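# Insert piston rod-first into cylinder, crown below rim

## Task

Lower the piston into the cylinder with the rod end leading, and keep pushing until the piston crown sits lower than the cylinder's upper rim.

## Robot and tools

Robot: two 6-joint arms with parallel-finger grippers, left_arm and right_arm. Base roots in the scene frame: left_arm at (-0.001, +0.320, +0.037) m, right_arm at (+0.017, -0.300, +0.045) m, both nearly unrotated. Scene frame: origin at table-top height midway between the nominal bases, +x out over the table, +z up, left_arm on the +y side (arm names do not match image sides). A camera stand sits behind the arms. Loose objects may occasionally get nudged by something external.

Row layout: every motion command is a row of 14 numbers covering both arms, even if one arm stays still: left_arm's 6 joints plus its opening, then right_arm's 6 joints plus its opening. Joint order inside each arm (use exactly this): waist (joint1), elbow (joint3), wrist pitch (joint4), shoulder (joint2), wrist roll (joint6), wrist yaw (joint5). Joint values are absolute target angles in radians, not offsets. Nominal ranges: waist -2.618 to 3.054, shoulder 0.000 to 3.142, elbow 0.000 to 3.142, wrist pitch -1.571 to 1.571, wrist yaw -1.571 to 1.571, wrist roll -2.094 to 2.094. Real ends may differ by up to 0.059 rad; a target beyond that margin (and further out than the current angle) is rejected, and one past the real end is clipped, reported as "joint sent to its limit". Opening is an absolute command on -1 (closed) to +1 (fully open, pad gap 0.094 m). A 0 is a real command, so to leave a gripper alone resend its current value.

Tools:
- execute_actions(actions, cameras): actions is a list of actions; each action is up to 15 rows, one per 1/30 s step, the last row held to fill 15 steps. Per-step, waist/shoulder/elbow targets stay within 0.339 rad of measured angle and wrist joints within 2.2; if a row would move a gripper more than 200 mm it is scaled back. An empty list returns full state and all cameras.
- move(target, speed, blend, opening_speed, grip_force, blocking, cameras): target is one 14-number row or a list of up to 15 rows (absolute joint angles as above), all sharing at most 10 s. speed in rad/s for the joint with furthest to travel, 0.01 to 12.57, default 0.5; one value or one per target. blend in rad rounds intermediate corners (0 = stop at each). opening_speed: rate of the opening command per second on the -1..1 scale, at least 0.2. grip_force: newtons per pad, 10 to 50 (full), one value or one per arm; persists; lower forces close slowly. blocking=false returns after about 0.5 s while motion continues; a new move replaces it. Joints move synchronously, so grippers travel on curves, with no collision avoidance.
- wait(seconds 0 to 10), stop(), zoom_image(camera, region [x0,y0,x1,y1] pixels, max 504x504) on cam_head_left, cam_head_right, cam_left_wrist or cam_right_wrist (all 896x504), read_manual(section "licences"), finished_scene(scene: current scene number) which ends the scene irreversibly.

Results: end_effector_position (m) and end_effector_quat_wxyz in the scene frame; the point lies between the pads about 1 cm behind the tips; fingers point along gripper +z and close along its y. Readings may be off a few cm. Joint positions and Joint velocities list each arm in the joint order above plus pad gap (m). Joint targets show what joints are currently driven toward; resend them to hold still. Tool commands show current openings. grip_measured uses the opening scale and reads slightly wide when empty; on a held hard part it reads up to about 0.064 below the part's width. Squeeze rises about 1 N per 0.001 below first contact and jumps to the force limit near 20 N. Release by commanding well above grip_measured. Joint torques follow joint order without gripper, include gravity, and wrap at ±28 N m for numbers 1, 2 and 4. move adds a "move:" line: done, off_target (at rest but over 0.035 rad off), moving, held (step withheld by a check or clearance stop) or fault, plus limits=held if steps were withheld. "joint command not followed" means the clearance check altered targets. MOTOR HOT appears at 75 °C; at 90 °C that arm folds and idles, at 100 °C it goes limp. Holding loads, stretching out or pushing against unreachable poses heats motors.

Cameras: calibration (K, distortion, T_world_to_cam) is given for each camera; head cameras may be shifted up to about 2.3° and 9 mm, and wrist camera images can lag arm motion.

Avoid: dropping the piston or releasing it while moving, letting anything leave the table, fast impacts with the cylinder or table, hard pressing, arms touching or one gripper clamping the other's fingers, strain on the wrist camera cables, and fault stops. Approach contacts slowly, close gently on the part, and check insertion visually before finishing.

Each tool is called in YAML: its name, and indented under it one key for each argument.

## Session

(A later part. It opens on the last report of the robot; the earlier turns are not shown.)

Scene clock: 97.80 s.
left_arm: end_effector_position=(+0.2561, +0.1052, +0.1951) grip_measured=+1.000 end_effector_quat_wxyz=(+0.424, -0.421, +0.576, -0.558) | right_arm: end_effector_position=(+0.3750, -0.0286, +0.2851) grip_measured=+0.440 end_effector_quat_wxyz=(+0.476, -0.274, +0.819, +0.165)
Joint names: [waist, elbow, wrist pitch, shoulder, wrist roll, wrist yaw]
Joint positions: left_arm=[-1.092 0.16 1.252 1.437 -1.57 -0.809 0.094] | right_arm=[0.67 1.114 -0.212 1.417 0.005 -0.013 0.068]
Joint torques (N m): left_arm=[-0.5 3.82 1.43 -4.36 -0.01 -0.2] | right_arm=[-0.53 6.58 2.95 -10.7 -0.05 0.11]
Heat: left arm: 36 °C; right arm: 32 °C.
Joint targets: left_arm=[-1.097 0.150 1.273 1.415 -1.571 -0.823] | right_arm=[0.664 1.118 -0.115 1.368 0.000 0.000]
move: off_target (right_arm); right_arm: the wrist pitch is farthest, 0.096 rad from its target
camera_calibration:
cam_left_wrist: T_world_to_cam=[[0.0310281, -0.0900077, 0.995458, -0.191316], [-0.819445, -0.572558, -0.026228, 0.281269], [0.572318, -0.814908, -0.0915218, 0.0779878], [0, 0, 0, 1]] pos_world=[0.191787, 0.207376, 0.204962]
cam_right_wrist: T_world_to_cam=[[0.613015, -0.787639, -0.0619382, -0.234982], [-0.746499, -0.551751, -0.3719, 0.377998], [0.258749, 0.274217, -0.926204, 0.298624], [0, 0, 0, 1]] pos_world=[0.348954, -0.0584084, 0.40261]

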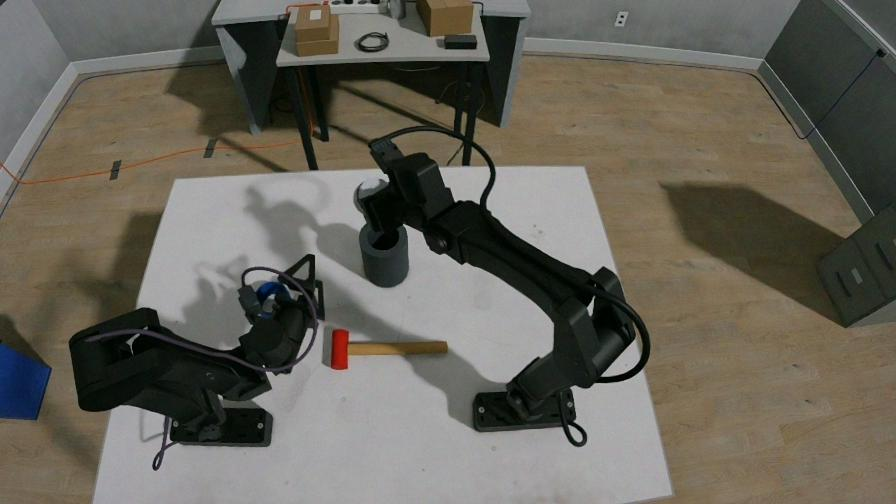

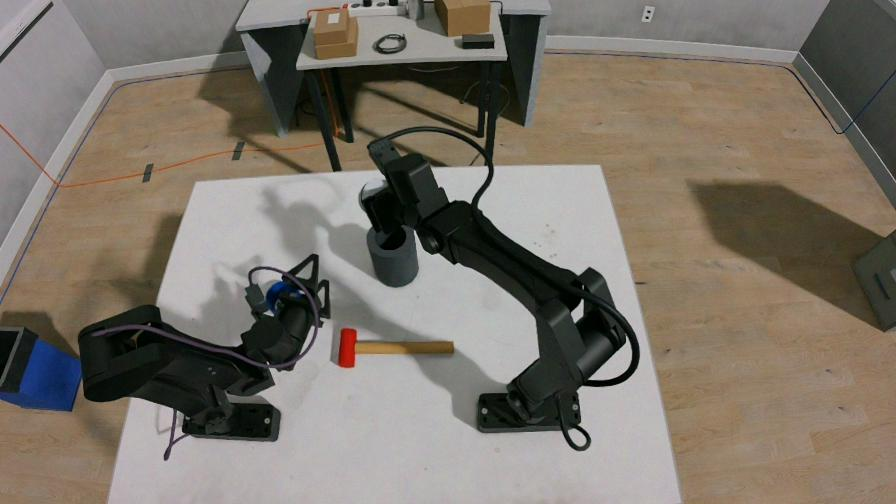

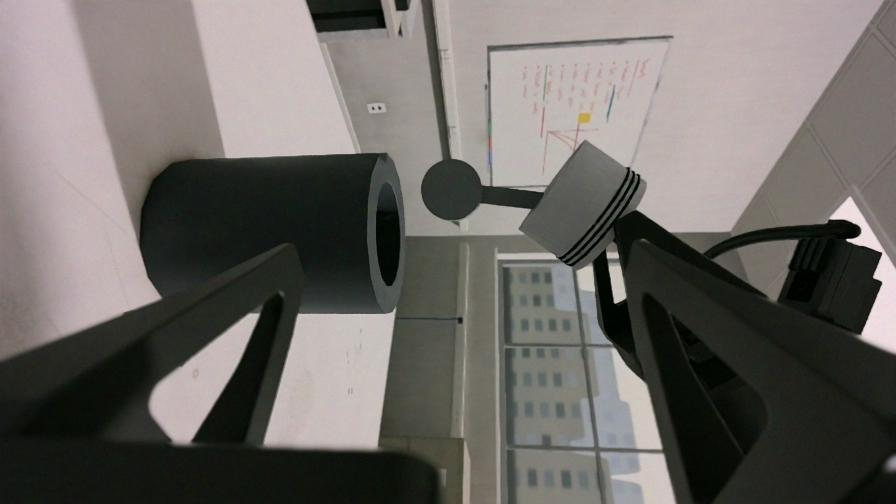

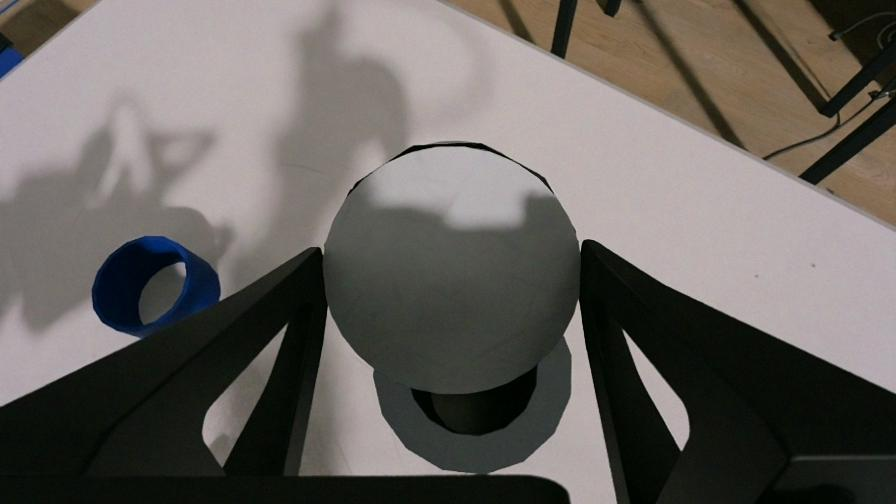

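move:
  target: [-1.097, 0.150, 1.273, 1.415, -1.571, -0.823, 1.0, 0.658, 2.135, -1.2756, 1.931, -0.004, 0.010, 0.3]
  speed: 0.5
  cameras: ["cam_left_wrist", "cam_right_wrist", "cam_head_left"]

zoom_image:
  camera: "cam_left_wrist"
  region: [360, 100, 700, 330]

zoom_image:
  camera: "cam_right_wrist"
  region: [300, 120, 620, 490]

Scene clock: 119.77 s.
left_arm: end_effector_position=(+0.2561, +0.1052, +0.1951) grip_measured=+1.000 end_effector_quat_wxyz=(+0.424, -0.421, +0.575, -0.558) | right_arm: end_effector_position=(+0.3757, -0.0326, +0.2772) grip_measured=+0.440 end_effector_quat_wxyz=(+0.195, -0.308, +0.929, +0.066)
Joint names: [waist, elbow, wrist pitch, shoulder, wrist roll, wrist yaw]
Joint positions: left_arm=[-1.092 0.16 1.252 1.437 -1.571 -0.809 0.094] | right_arm=[0.665 2.084 -1.307 1.933 -0.001 -0.004 0.068]
Joint torques (N m): left_arm=[-0.51 3.82 1.43 -4.36 0.01 -0.2] | right_arm=[-0.68 9.32 1.35 -9.78 -0.02 0.14]
Motor temperatures (°C): left_arm=[28 29 38 29 27 27 25] | right_arm=[30 32 36 30 28 29 29]
Heat: left arm: 38 °C; right arm: 36 °C.
Joint targets: left_arm=[-1.097 0.150 1.273 1.415 -1.571 -0.823] | right_arm=[0.658 2.135 -1.276 1.931 -0.004 0.010]
move: off_target (right_arm); right_arm: the elbow is farthest, 0.051 rad from its target
camera_calibration:
cam_left_wrist: T_world_to_cam=[[0.0312688, -0.0892429, 0.995519, -0.191432], [-0.819209, -0.572923, -0.0256285, 0.281093], [0.572642, -0.814736, -0.0910232, 0.077836], [0, 0, 0, 1]] pos_world=[0.191688, 0.207376, 0.204863]
cam_right_wrist: T_world_to_cam=[[0.578601, -0.814063, -0.0502213, -0.230258], [-0.780205, -0.570379, 0.256803, 0.211161], [-0.237699, -0.109404, -0.965158, 0.476993], [0, 0, 0, 1]] pos_world=[0.411357, -0.0148184, 0.394583]
Images, in order (width x height): cam_head_left 896x504, cam_left_wrist 896x504, cam_right_wrist 896x504.

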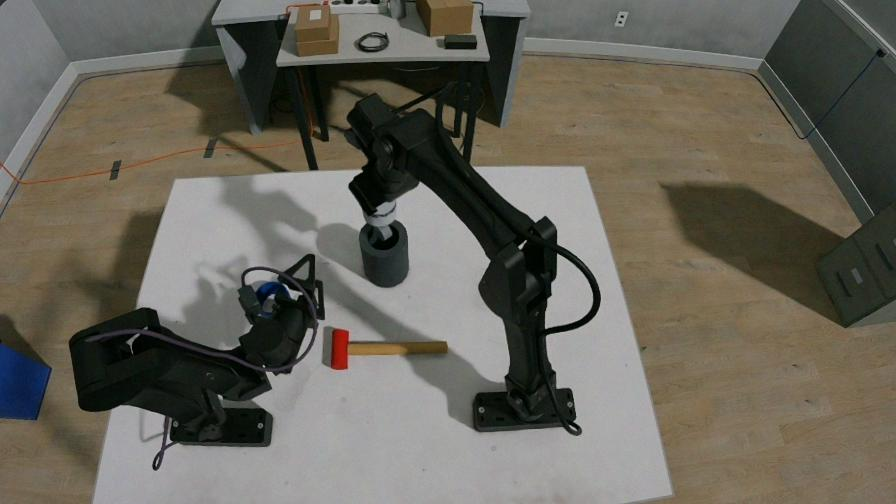

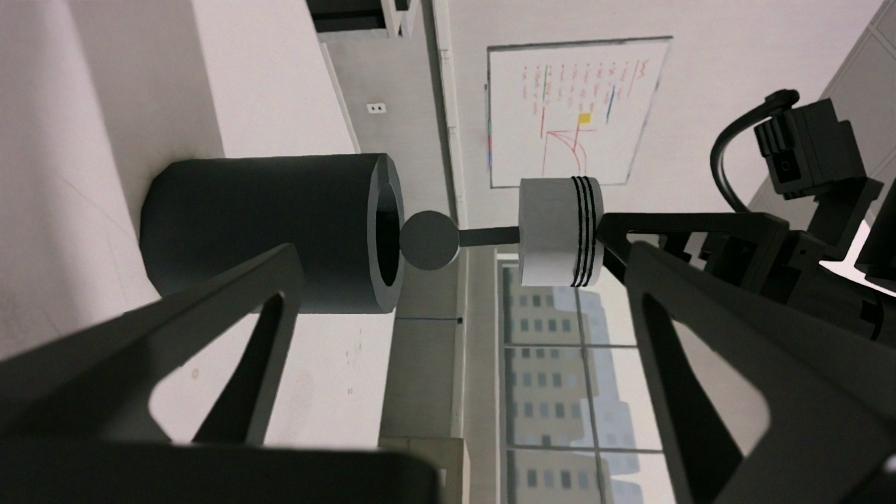

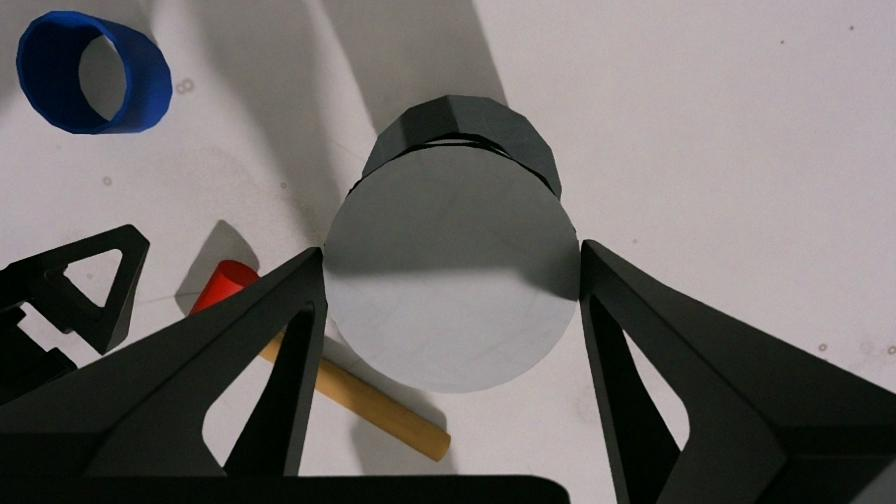

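Scaled by 1.482 from the camera's 896x504 image, which has a finer 1280x720 frame.

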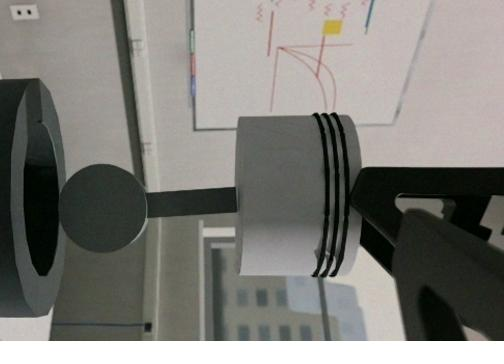

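Scaled by 1.362 from the camera's 896x504 image, which has a finer 1280x720 frame.

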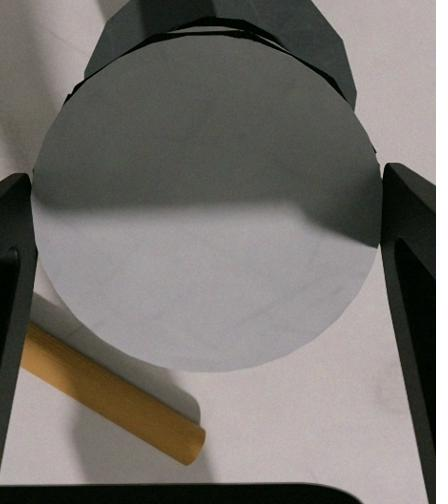

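move:
  target: [-1.097, 0.150, 1.273, 1.415, -1.571, -0.823, 1.0, 0.661, 1.747, -0.976, 1.874, -0.004, 0.010, 0.3]
  speed: 0.3
  cameras: ["cam_left_wrist", "cam_right_wrist", "cam_head_left"]

zoom_image:
  camera: "cam_left_wrist"
  region: [350, 110, 590, 330]

zoom_image:
  camera: "cam_right_wrist"
  region: [290, 60, 620, 490]

zoom_image:
  camera: "cam_head_left"
  region: [320, 150, 460, 300]

Scene clock: 130.93 s.
left_arm: end_effector_position=(+0.2561, +0.1052, +0.1951) grip_measured=+1.000 end_effector_quat_wxyz=(+0.424, -0.421, +0.575, -0.558) | right_arm: end_effector_position=(+0.3795, -0.0304, +0.1908) grip_measured=+0.440 end_effector_quat_wxyz=(+0.169, -0.309, +0.934, +0.056)
Joint names: [waist, elbow, wrist pitch, shoulder, wrist roll, wrist yaw]
Joint positions: left_arm=[-1.092 0.16 1.252 1.437 -1.571 -0.809 0.094] | right_arm=[0.665 1.747 -1.031 1.929 -0.002 -0.001 0.068]
Joint torques (N m): left_arm=[-0.5 3.81 1.43 -4.36 0.01 -0.19] | right_arm=[-0.38 5.64 1.54 -15.21 0 0.13]
Heat: left arm: 38 °C; right arm: 35 °C.
Joint targets: left_arm=[-1.097 0.150 1.273 1.415 -1.571 -0.823] | right_arm=[0.661 1.747 -0.976 1.874 -0.004 0.010]
move: off_target (right_arm); right_arm: the shoulder is farthest, 0.055 rad from its target
camera_calibration:
cam_left_wrist: T_world_to_cam=[[0.0312688, -0.0892429, 0.995519, -0.191432], [-0.819209, -0.572923, -0.0256285, 0.281093], [0.572642, -0.814736, -0.0910232, 0.077836], [0, 0, 0, 1]] pos_world=[0.191688, 0.207376, 0.204863]
cam_right_wrist: T_world_to_cam=[[0.576207, -0.815988, -0.0463449, -0.234801], [-0.767981, -0.559964, 0.310878, 0.222906], [-0.279624, -0.143538, -0.949319, 0.406695], [0, 0, 0, 1]] pos_world=[0.420203, -0.00839957, 0.305905]
Images, in order (width x height): cam_head_left 896x504, cam_left_wrist 896x504, cam_right_wrist 896x504.

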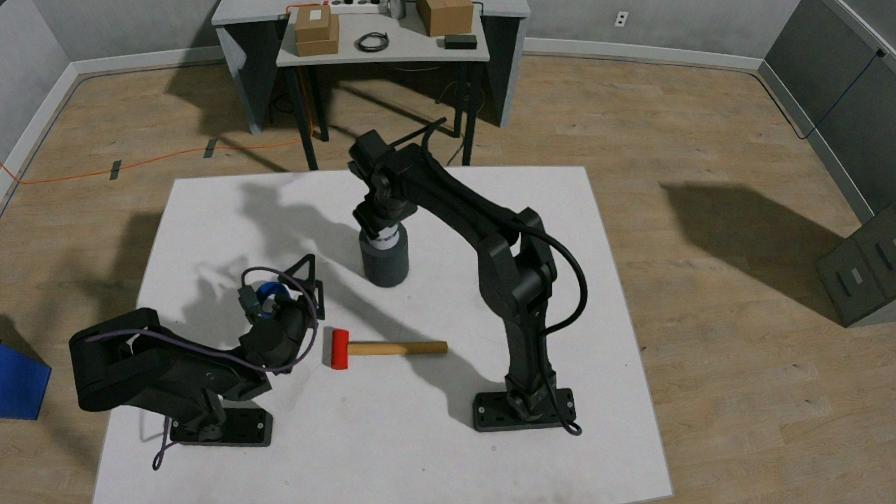

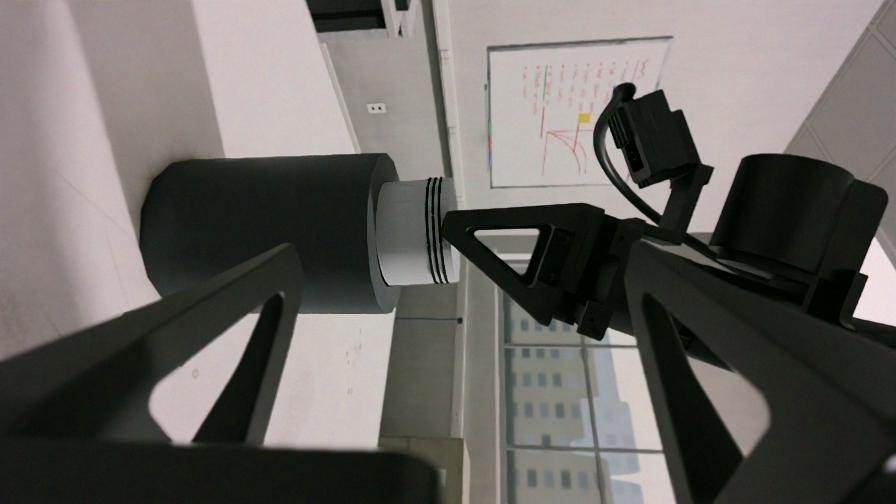

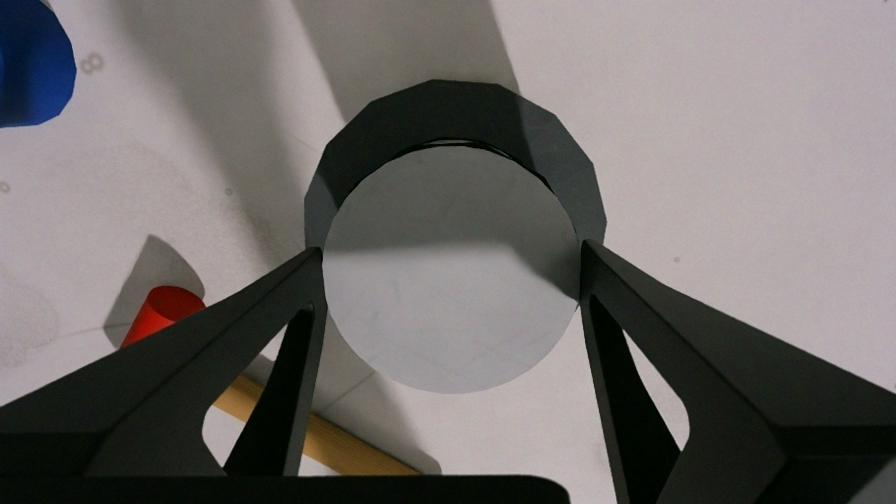

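Scaled by 2.100 from the camera's 896x504 image, which has a finer 1280x720 frame.

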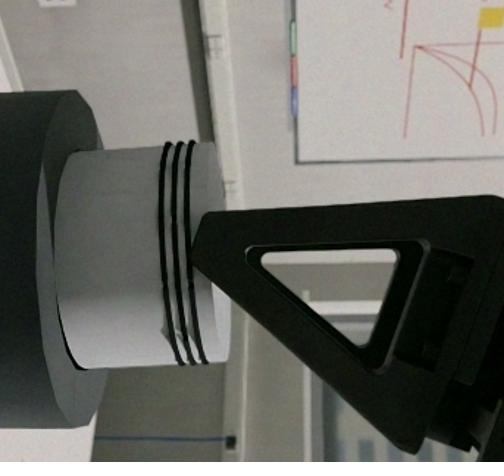

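Scaled by 1.172 from the camera's 896x504 image, which has a finer 1280x720 frame.

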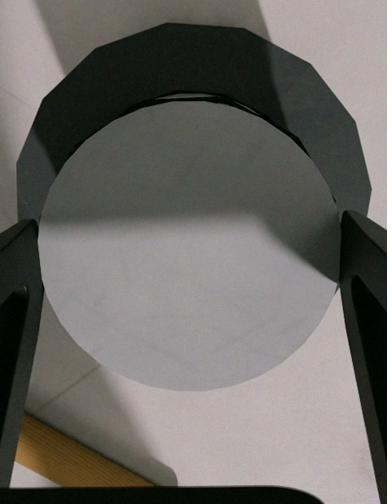

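Scaled by 3.360 from the camera's 896x504 image, which has a finer 1280x720 frame.

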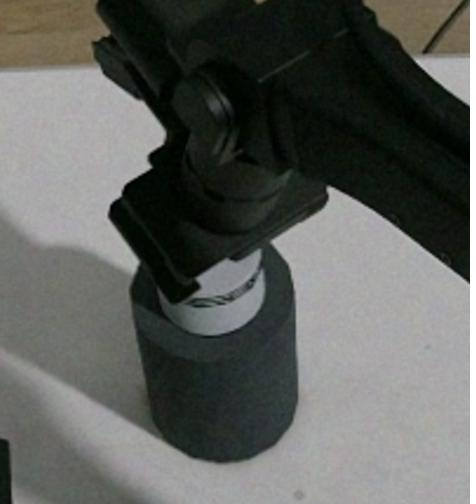

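zoom_image:
  camera: "cam_left_wrist"
  region: [360, 140, 470, 240]

zoom_image:
  camera: "cam_left_wrist"
  region: [360, 230, 470, 330]

zoom_image:
  camera: "cam_right_wrist"
  region: [300, 70, 620, 260]

Scaled by 4.582 from the camera's 896x504 image, which has a finer 1280x720 frame.

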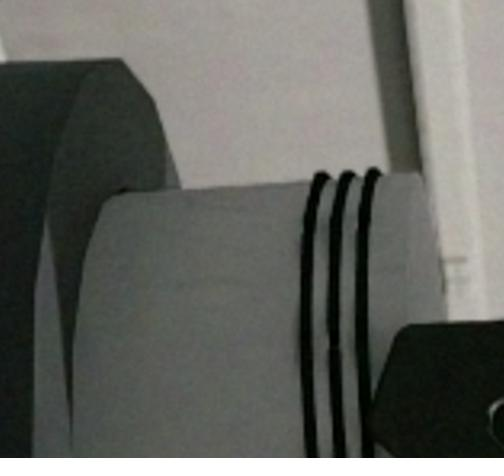

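Scaled by 4.582 from the camera's 896x504 image, which has a finer 1280x720 frame.

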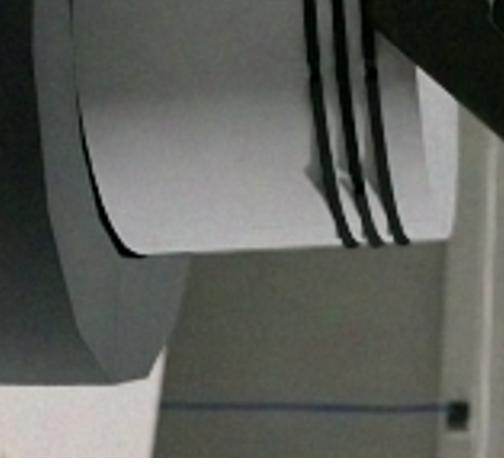

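Scaled by 1.575 from the camera's 896x504 image, which has a finer 1280x720 frame.

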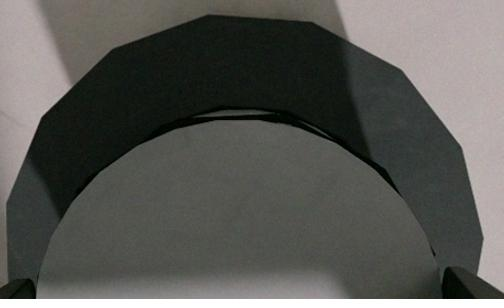

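move:
  target: [-1.097, 0.150, 1.273, 1.415, -1.571, -0.823, 1.0, 0.671, 1.681, -0.917, 1.828, -0.004, 0.010, 0.3]
  speed: 0.2
  cameras: ["cam_left_wrist", "cam_right_wrist", "cam_head_left"]

zoom_image:
  camera: "cam_left_wrist"
  region: [350, 130, 510, 330]

zoom_image:
  camera: "cam_right_wrist"
  region: [290, 60, 620, 490]

Scene clock: 141.40 s.
left_arm: end_effector_position=(+0.2561, +0.1052, +0.1951) grip_measured=+1.000 end_effector_quat_wxyz=(+0.424, -0.421, +0.575, -0.558) | right_arm: end_effector_position=(+0.3794, -0.0304, +0.1930) grip_measured=+0.440 end_effector_quat_wxyz=(+0.189, -0.308, +0.930, +0.063)
Joint names: [waist, elbow, wrist pitch, shoulder, wrist roll, wrist yaw]
Joint positions: left_arm=[-1.092 0.16 1.252 1.437 -1.571 -0.809 0.094] | right_arm=[0.665 1.683 -0.965 1.887 -0.002 -0.001 0.068]
Joint torques (N m): left_arm=[-0.5 3.81 1.43 -4.36 0.01 -0.19] | right_arm=[0.61 5.57 1.53 -15.31 -0.02 0.11]
Heat: left arm: 39 °C; right arm: 34 °C.
Joint targets: left_arm=[-1.097 0.150 1.273 1.415 -1.571 -0.823] | right_arm=[0.671 1.681 -0.917 1.828 -0.004 0.010]
move: off_target (right_arm); right_arm: the shoulder is farthest, 0.059 rad from its target
camera_calibration:
cam_left_wrist: T_world_to_cam=[[0.0312688, -0.0892429, 0.995519, -0.191432], [-0.819209, -0.572923, -0.0256285, 0.281093], [0.572642, -0.814736, -0.0910232, 0.077836], [0, 0, 0, 1]] pos_world=[0.191688, 0.207376, 0.204863]
cam_right_wrist: T_world_to_cam=[[0.577863, -0.814768, -0.0471956, -0.23517], [-0.778119, -0.567469, 0.269278, 0.233779], [-0.246181, -0.118882, -0.961905, 0.399229], [0, 0, 0, 1]] pos_world=[0.416086, -0.0114857, 0.30997]
Images, in order (width x height): cam_head_left 896x504, cam_left_wrist 896x504, cam_right_wrist 896x504.

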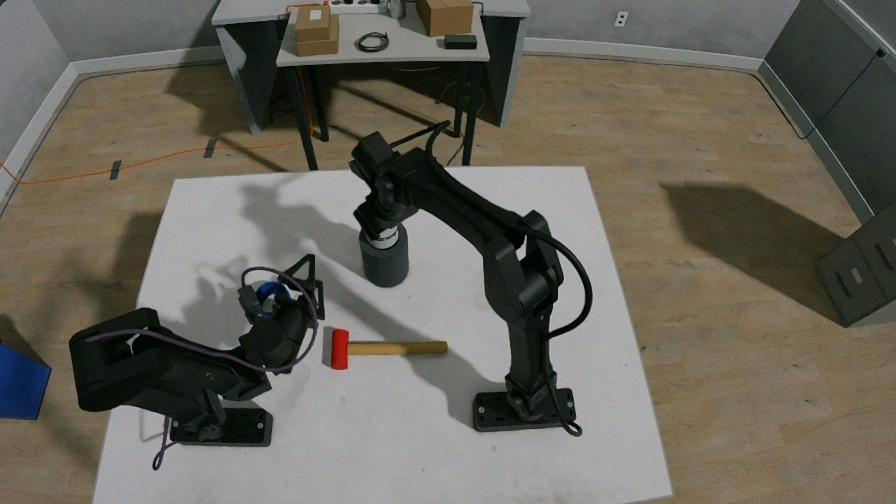

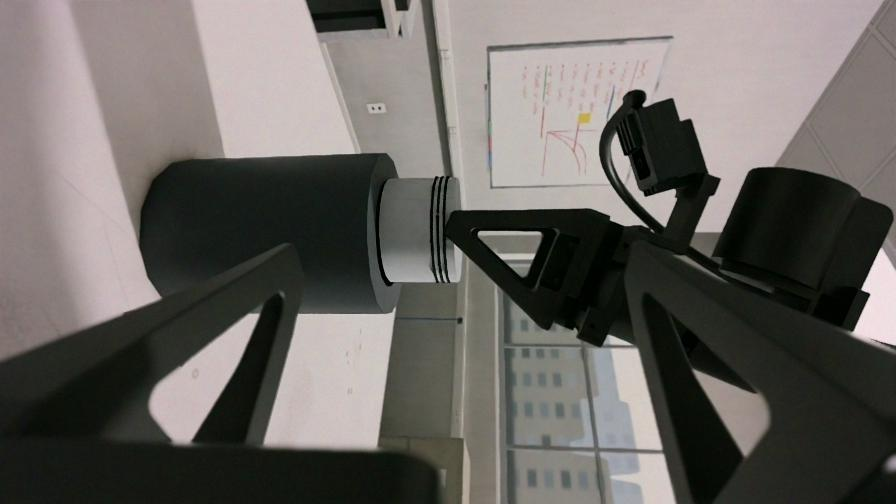

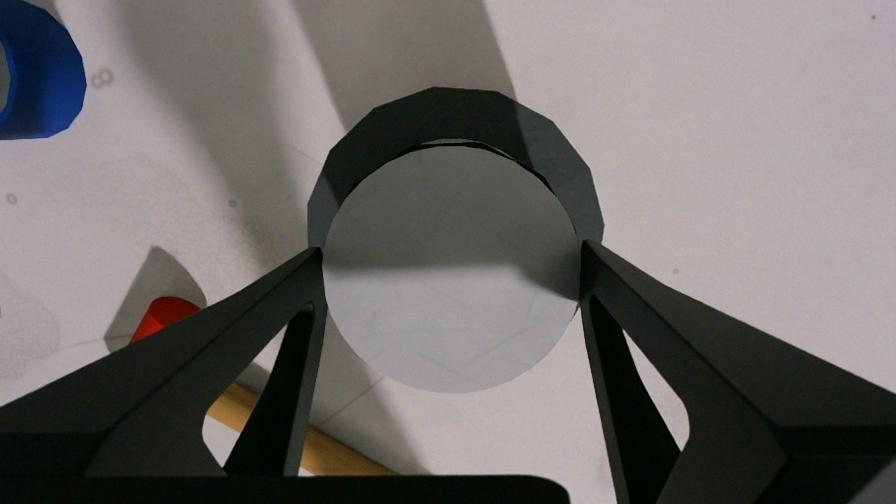

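Scaled by 2.520 from the camera's 896x504 image, which has a finer 1280x720 frame.

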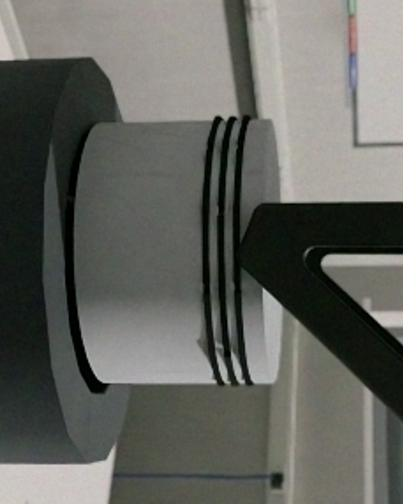

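Scaled by 1.172 from the camera's 896x504 image, which has a finer 1280x720 frame.

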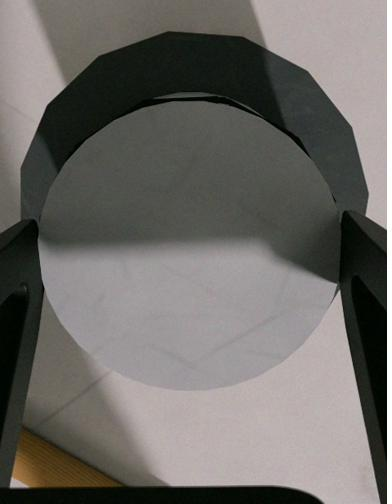

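move:
  target:
    - [-1.097, 0.150, 1.273, 1.415, -1.571, -0.823, 1.0, 0.675, 1.6622, -0.907, 1.8214, -0.004, 0.010, 0.3]
    - [-1.097, 0.150, 1.273, 1.415, -1.571, -0.823, 1.0, 0.675, 1.6225, -0.867, 1.8214, -0.004, 0.010, 0.3]
  speed: 0.12
  cameras: ["cam_left_wrist", "cam_right_wrist", "cam_head_left"]

zoom_image:
  camera: "cam_left_wrist"
  region: [350, 130, 510, 330]

zoom_image:
  camera: "cam_right_wrist"
  region: [290, 60, 620, 490]

Scene clock: 146.40 s.
left_arm: end_effector_position=(+0.2561, +0.1052, +0.1951) grip_measured=+1.000 end_effector_quat_wxyz=(+0.424, -0.421, +0.575, -0.558) | right_arm: end_effector_position=(+0.3777, -0.0302, +0.1905) grip_measured=+0.440 end_effector_quat_wxyz=(+0.199, -0.309, +0.928, +0.066)
Joint names: [waist, elbow, wrist pitch, shoulder, wrist roll, wrist yaw]
Joint positions: left_arm=[-1.092 0.16 1.252 1.437 -1.571 -0.809 0.094] | right_arm=[0.668 1.631 -0.918 1.861 -0.002 0 0.068]
Joint torques (N m): left_arm=[-0.51 3.81 1.43 -4.36 0.01 -0.2] | right_arm=[0.7 5.03 1.59 -13.37 -0.03 0.09]
Heat: left arm: 39 °C; right arm: 34 °C.
Joint targets: left_arm=[-1.097 0.150 1.273 1.415 -1.571 -0.823] | right_arm=[0.675 1.623 -0.867 1.821 -0.004 0.010]
move: off_target (right_arm); right_arm: the wrist pitch is farthest, 0.051 rad from its target
camera_calibration:
cam_left_wrist: T_world_to_cam=[[0.0312688, -0.0892429, 0.995519, -0.191432], [-0.819209, -0.572923, -0.0256285, 0.281093], [0.572642, -0.814736, -0.0910232, 0.077836], [0, 0, 0, 1]] pos_world=[0.191688, 0.207376, 0.204863]
cam_right_wrist: T_world_to_cam=[[0.581175, -0.812431, -0.046825, -0.235312], [-0.780944, -0.572981, 0.248637, 0.238099], [-0.22883, -0.107934, -0.967464, 0.391249], [0, 0, 0, 1]] pos_world=[0.412229, -0.01252, 0.3083]
Images, in order (width x height): cam_head_left 896x504, cam_left_wrist 896x504, cam_right_wrist 896x504.

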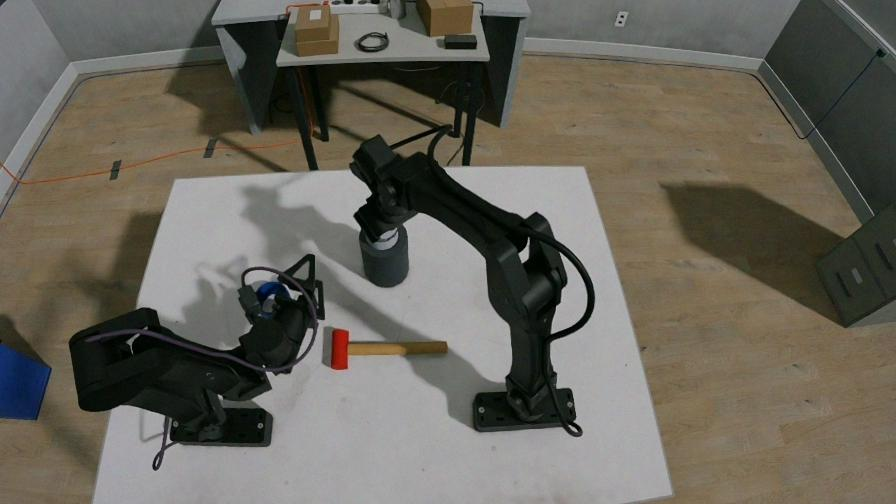

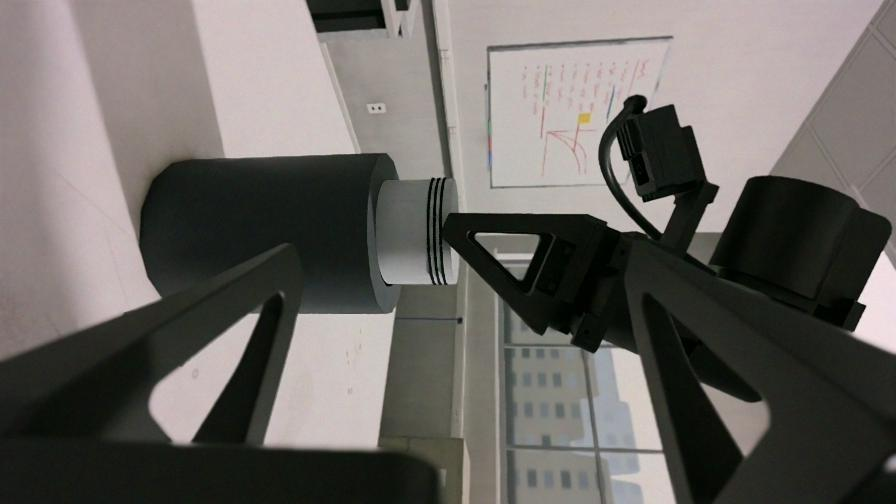

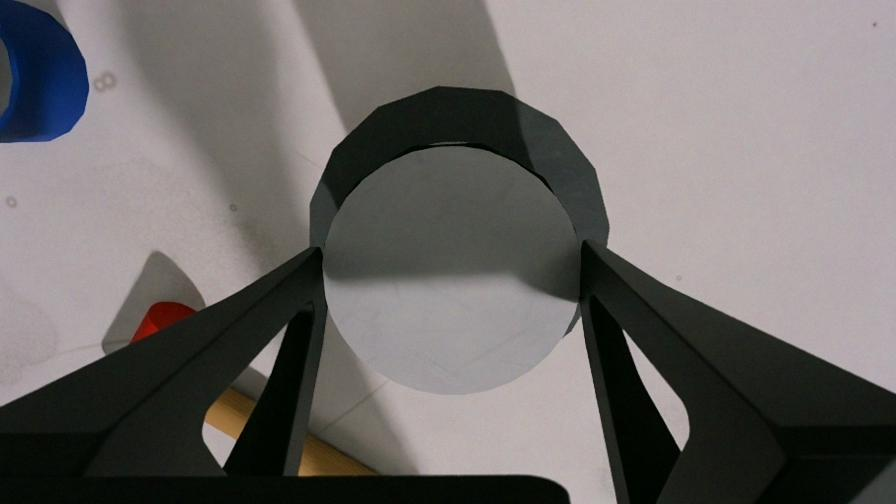

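Scaled by 2.520 from the camera's 896x504 image, which has a finer 1280x720 frame.

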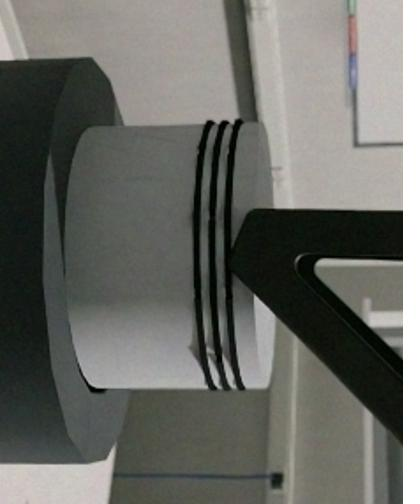

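Scaled by 1.172 from the camera's 896x504 image, which has a finer 1280x720 frame.

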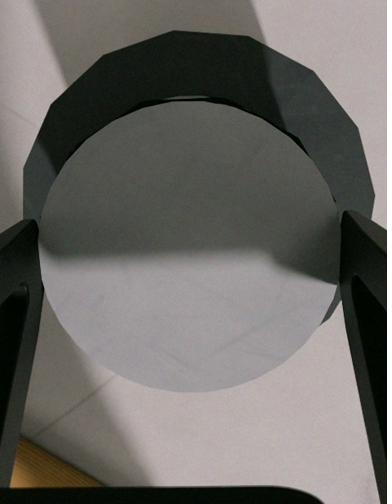

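zoom_image:
  camera: "cam_left_wrist"
  region: [366, 165, 416, 215]

zoom_image:
  camera: "cam_left_wrist"
  region: [366, 245, 416, 295]

zoom_image:
  camera: "cam_right_wrist"
  region: [540, 240, 620, 340]

Scaled by 10.080 from the camera's 896x504 image, which has a finer 1280x720 frame.

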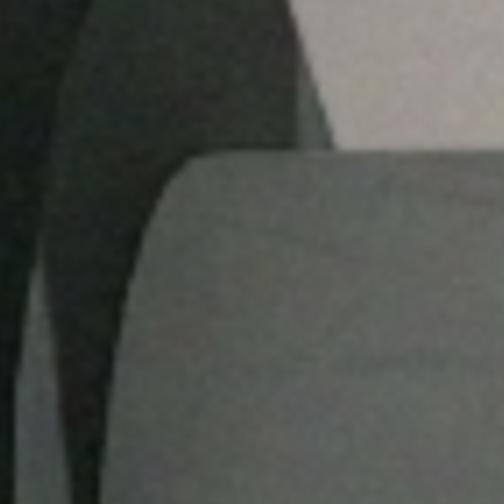

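Scaled by 10.080 from the camera's 896x504 image, which has a finer 1280x720 frame.

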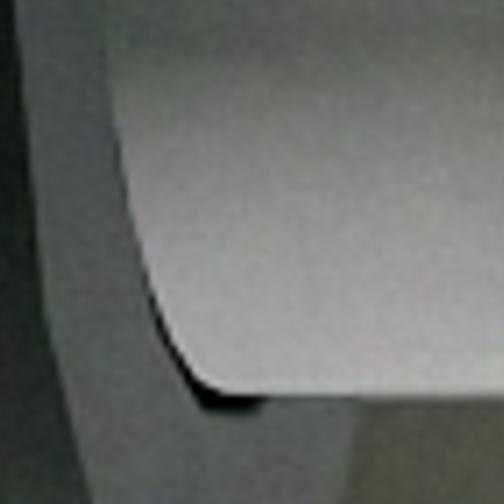

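Scaled by 5.040 from the camera's 896x504 image, which has a finer 1280x720 frame.

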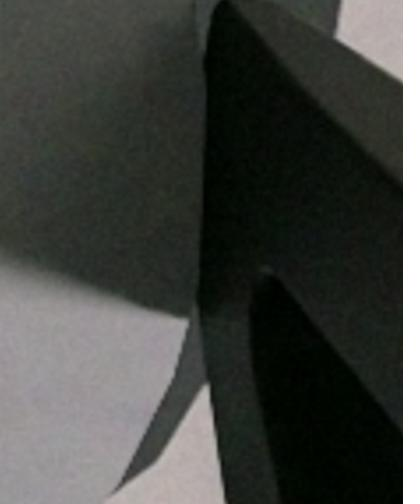

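move:
  target:
    - [-1.097, 0.150, 1.273, 1.415, -1.571, -0.823, 1.0, 0.675, 1.6165, -0.867, 1.8214, -0.004, 0.010, 0.3]
    - [-1.097, 0.150, 1.273, 1.415, -1.571, -0.823, 1.0, 0.675, 1.5965, -0.847, 1.8214, -0.004, 0.010, 0.3]
  speed: 0.08
  cameras: ["cam_left_wrist", "cam_right_wrist", "cam_head_left"]

zoom_image:
  camera: "cam_left_wrist"
  region: [350, 130, 510, 330]

zoom_image:
  camera: "cam_left_wrist"
  region: [366, 245, 416, 295]

zoom_image:
  camera: "cam_right_wrist"
  region: [290, 60, 620, 490]

Scene clock: 155.37 s.
left_arm: end_effector_position=(+0.2561, +0.1052, +0.1951) grip_measured=+1.000 end_effector_quat_wxyz=(+0.424, -0.421, +0.575, -0.558) | right_arm: end_effector_position=(+0.3776, -0.0302, +0.1900) grip_measured=+0.440 end_effector_quat_wxyz=(+0.205, -0.308, +0.926, +0.068)
Joint names: [waist, elbow, wrist pitch, shoulder, wrist roll, wrist yaw]
Joint positions: left_arm=[-1.092 0.16 1.252 1.437 -1.571 -0.809 0.094] | right_arm=[0.668 1.61 -0.896 1.85 -0.002 0 0.068]
Joint torques (N m): left_arm=[-0.5 3.82 1.43 -4.37 0.01 -0.19] | right_arm=[0.61 4.81 1.59 -12.12 -0.01 0.12]
Heat: left arm: 39 °C; right arm: 33 °C.
Joint targets: left_arm=[-1.097 0.150 1.273 1.415 -1.571 -0.823] | right_arm=[0.675 1.596 -0.847 1.822 -0.004 0.010]
move: off_target (right_arm); right_arm: the wrist pitch is farthest, 0.049 rad from its target
camera_calibration:
cam_left_wrist: T_world_to_cam=[[0.0312688, -0.0892429, 0.995519, -0.191432], [-0.819209, -0.572923, -0.0256285, 0.281093], [0.572642, -0.814736, -0.0910232, 0.077836], [0, 0, 0, 1]] pos_world=[0.191688, 0.207376, 0.204863]
cam_right_wrist: T_world_to_cam=[[0.581667, -0.812067, -0.0470188, -0.235488], [-0.783211, -0.574732, 0.237199, 0.241062], [-0.219645, -0.101145, -0.970323, 0.387982], [0, 0, 0, 1]] pos_world=[0.410996, -0.0134438, 0.308216]
Images, in order (width x height): cam_head_left 896x504, cam_left_wrist 896x504, cam_right_wrist 896x504.

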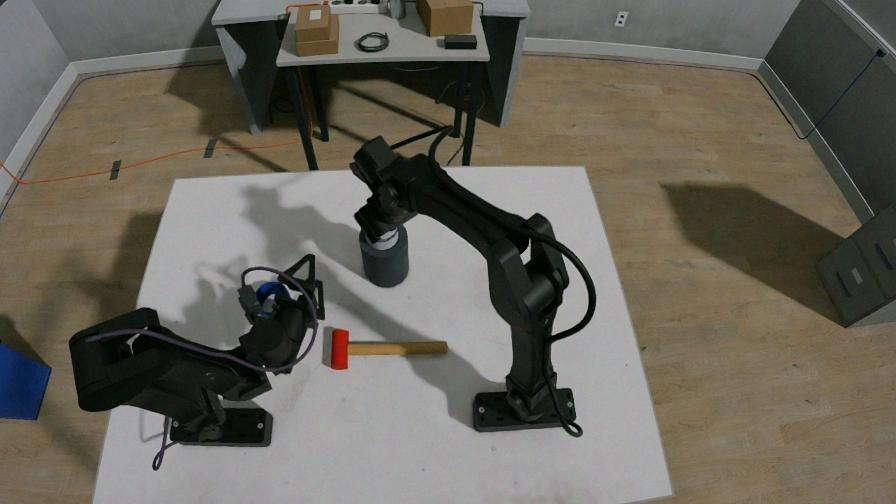

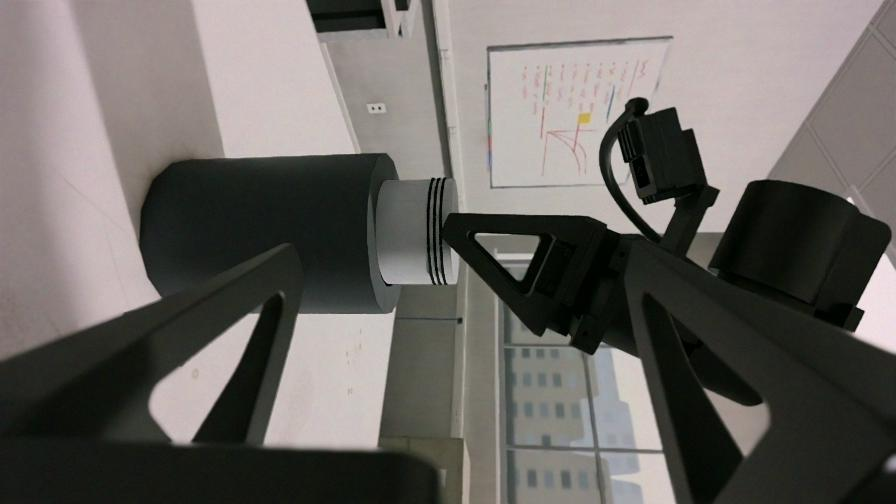

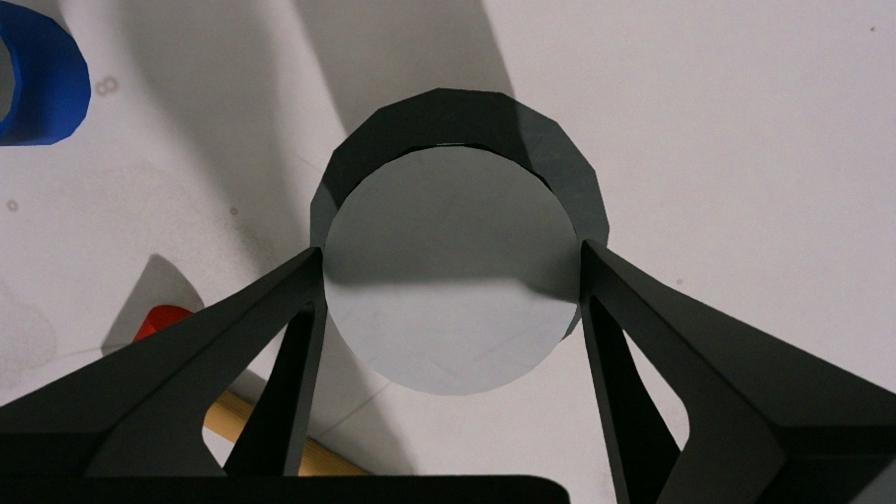

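Scaled by 2.520 from the camera's 896x504 image, which has a finer 1280x720 frame.

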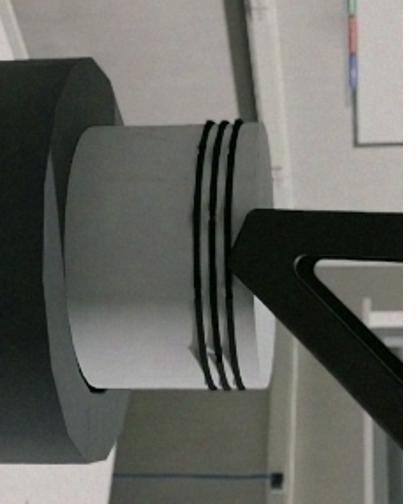

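Scaled by 10.080 from the camera's 896x504 image, which has a finer 1280x720 frame.

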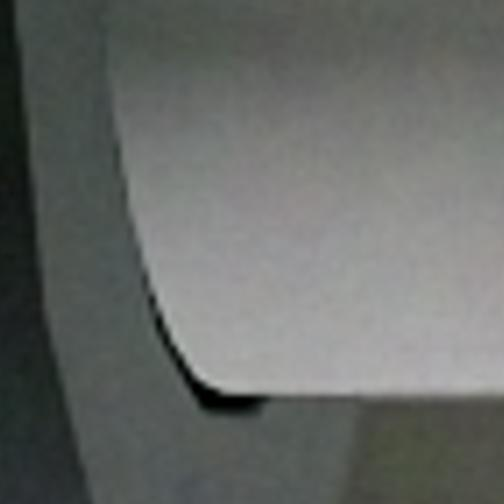

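Scaled by 1.172 from the camera's 896x504 image, which has a finer 1280x720 frame.

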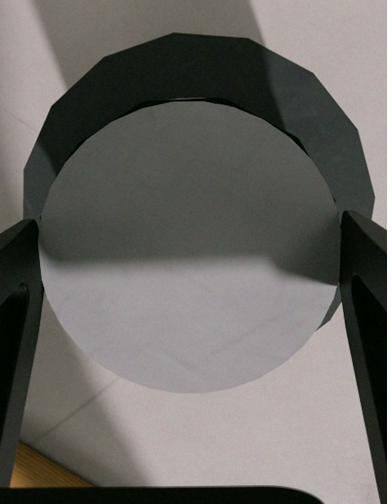

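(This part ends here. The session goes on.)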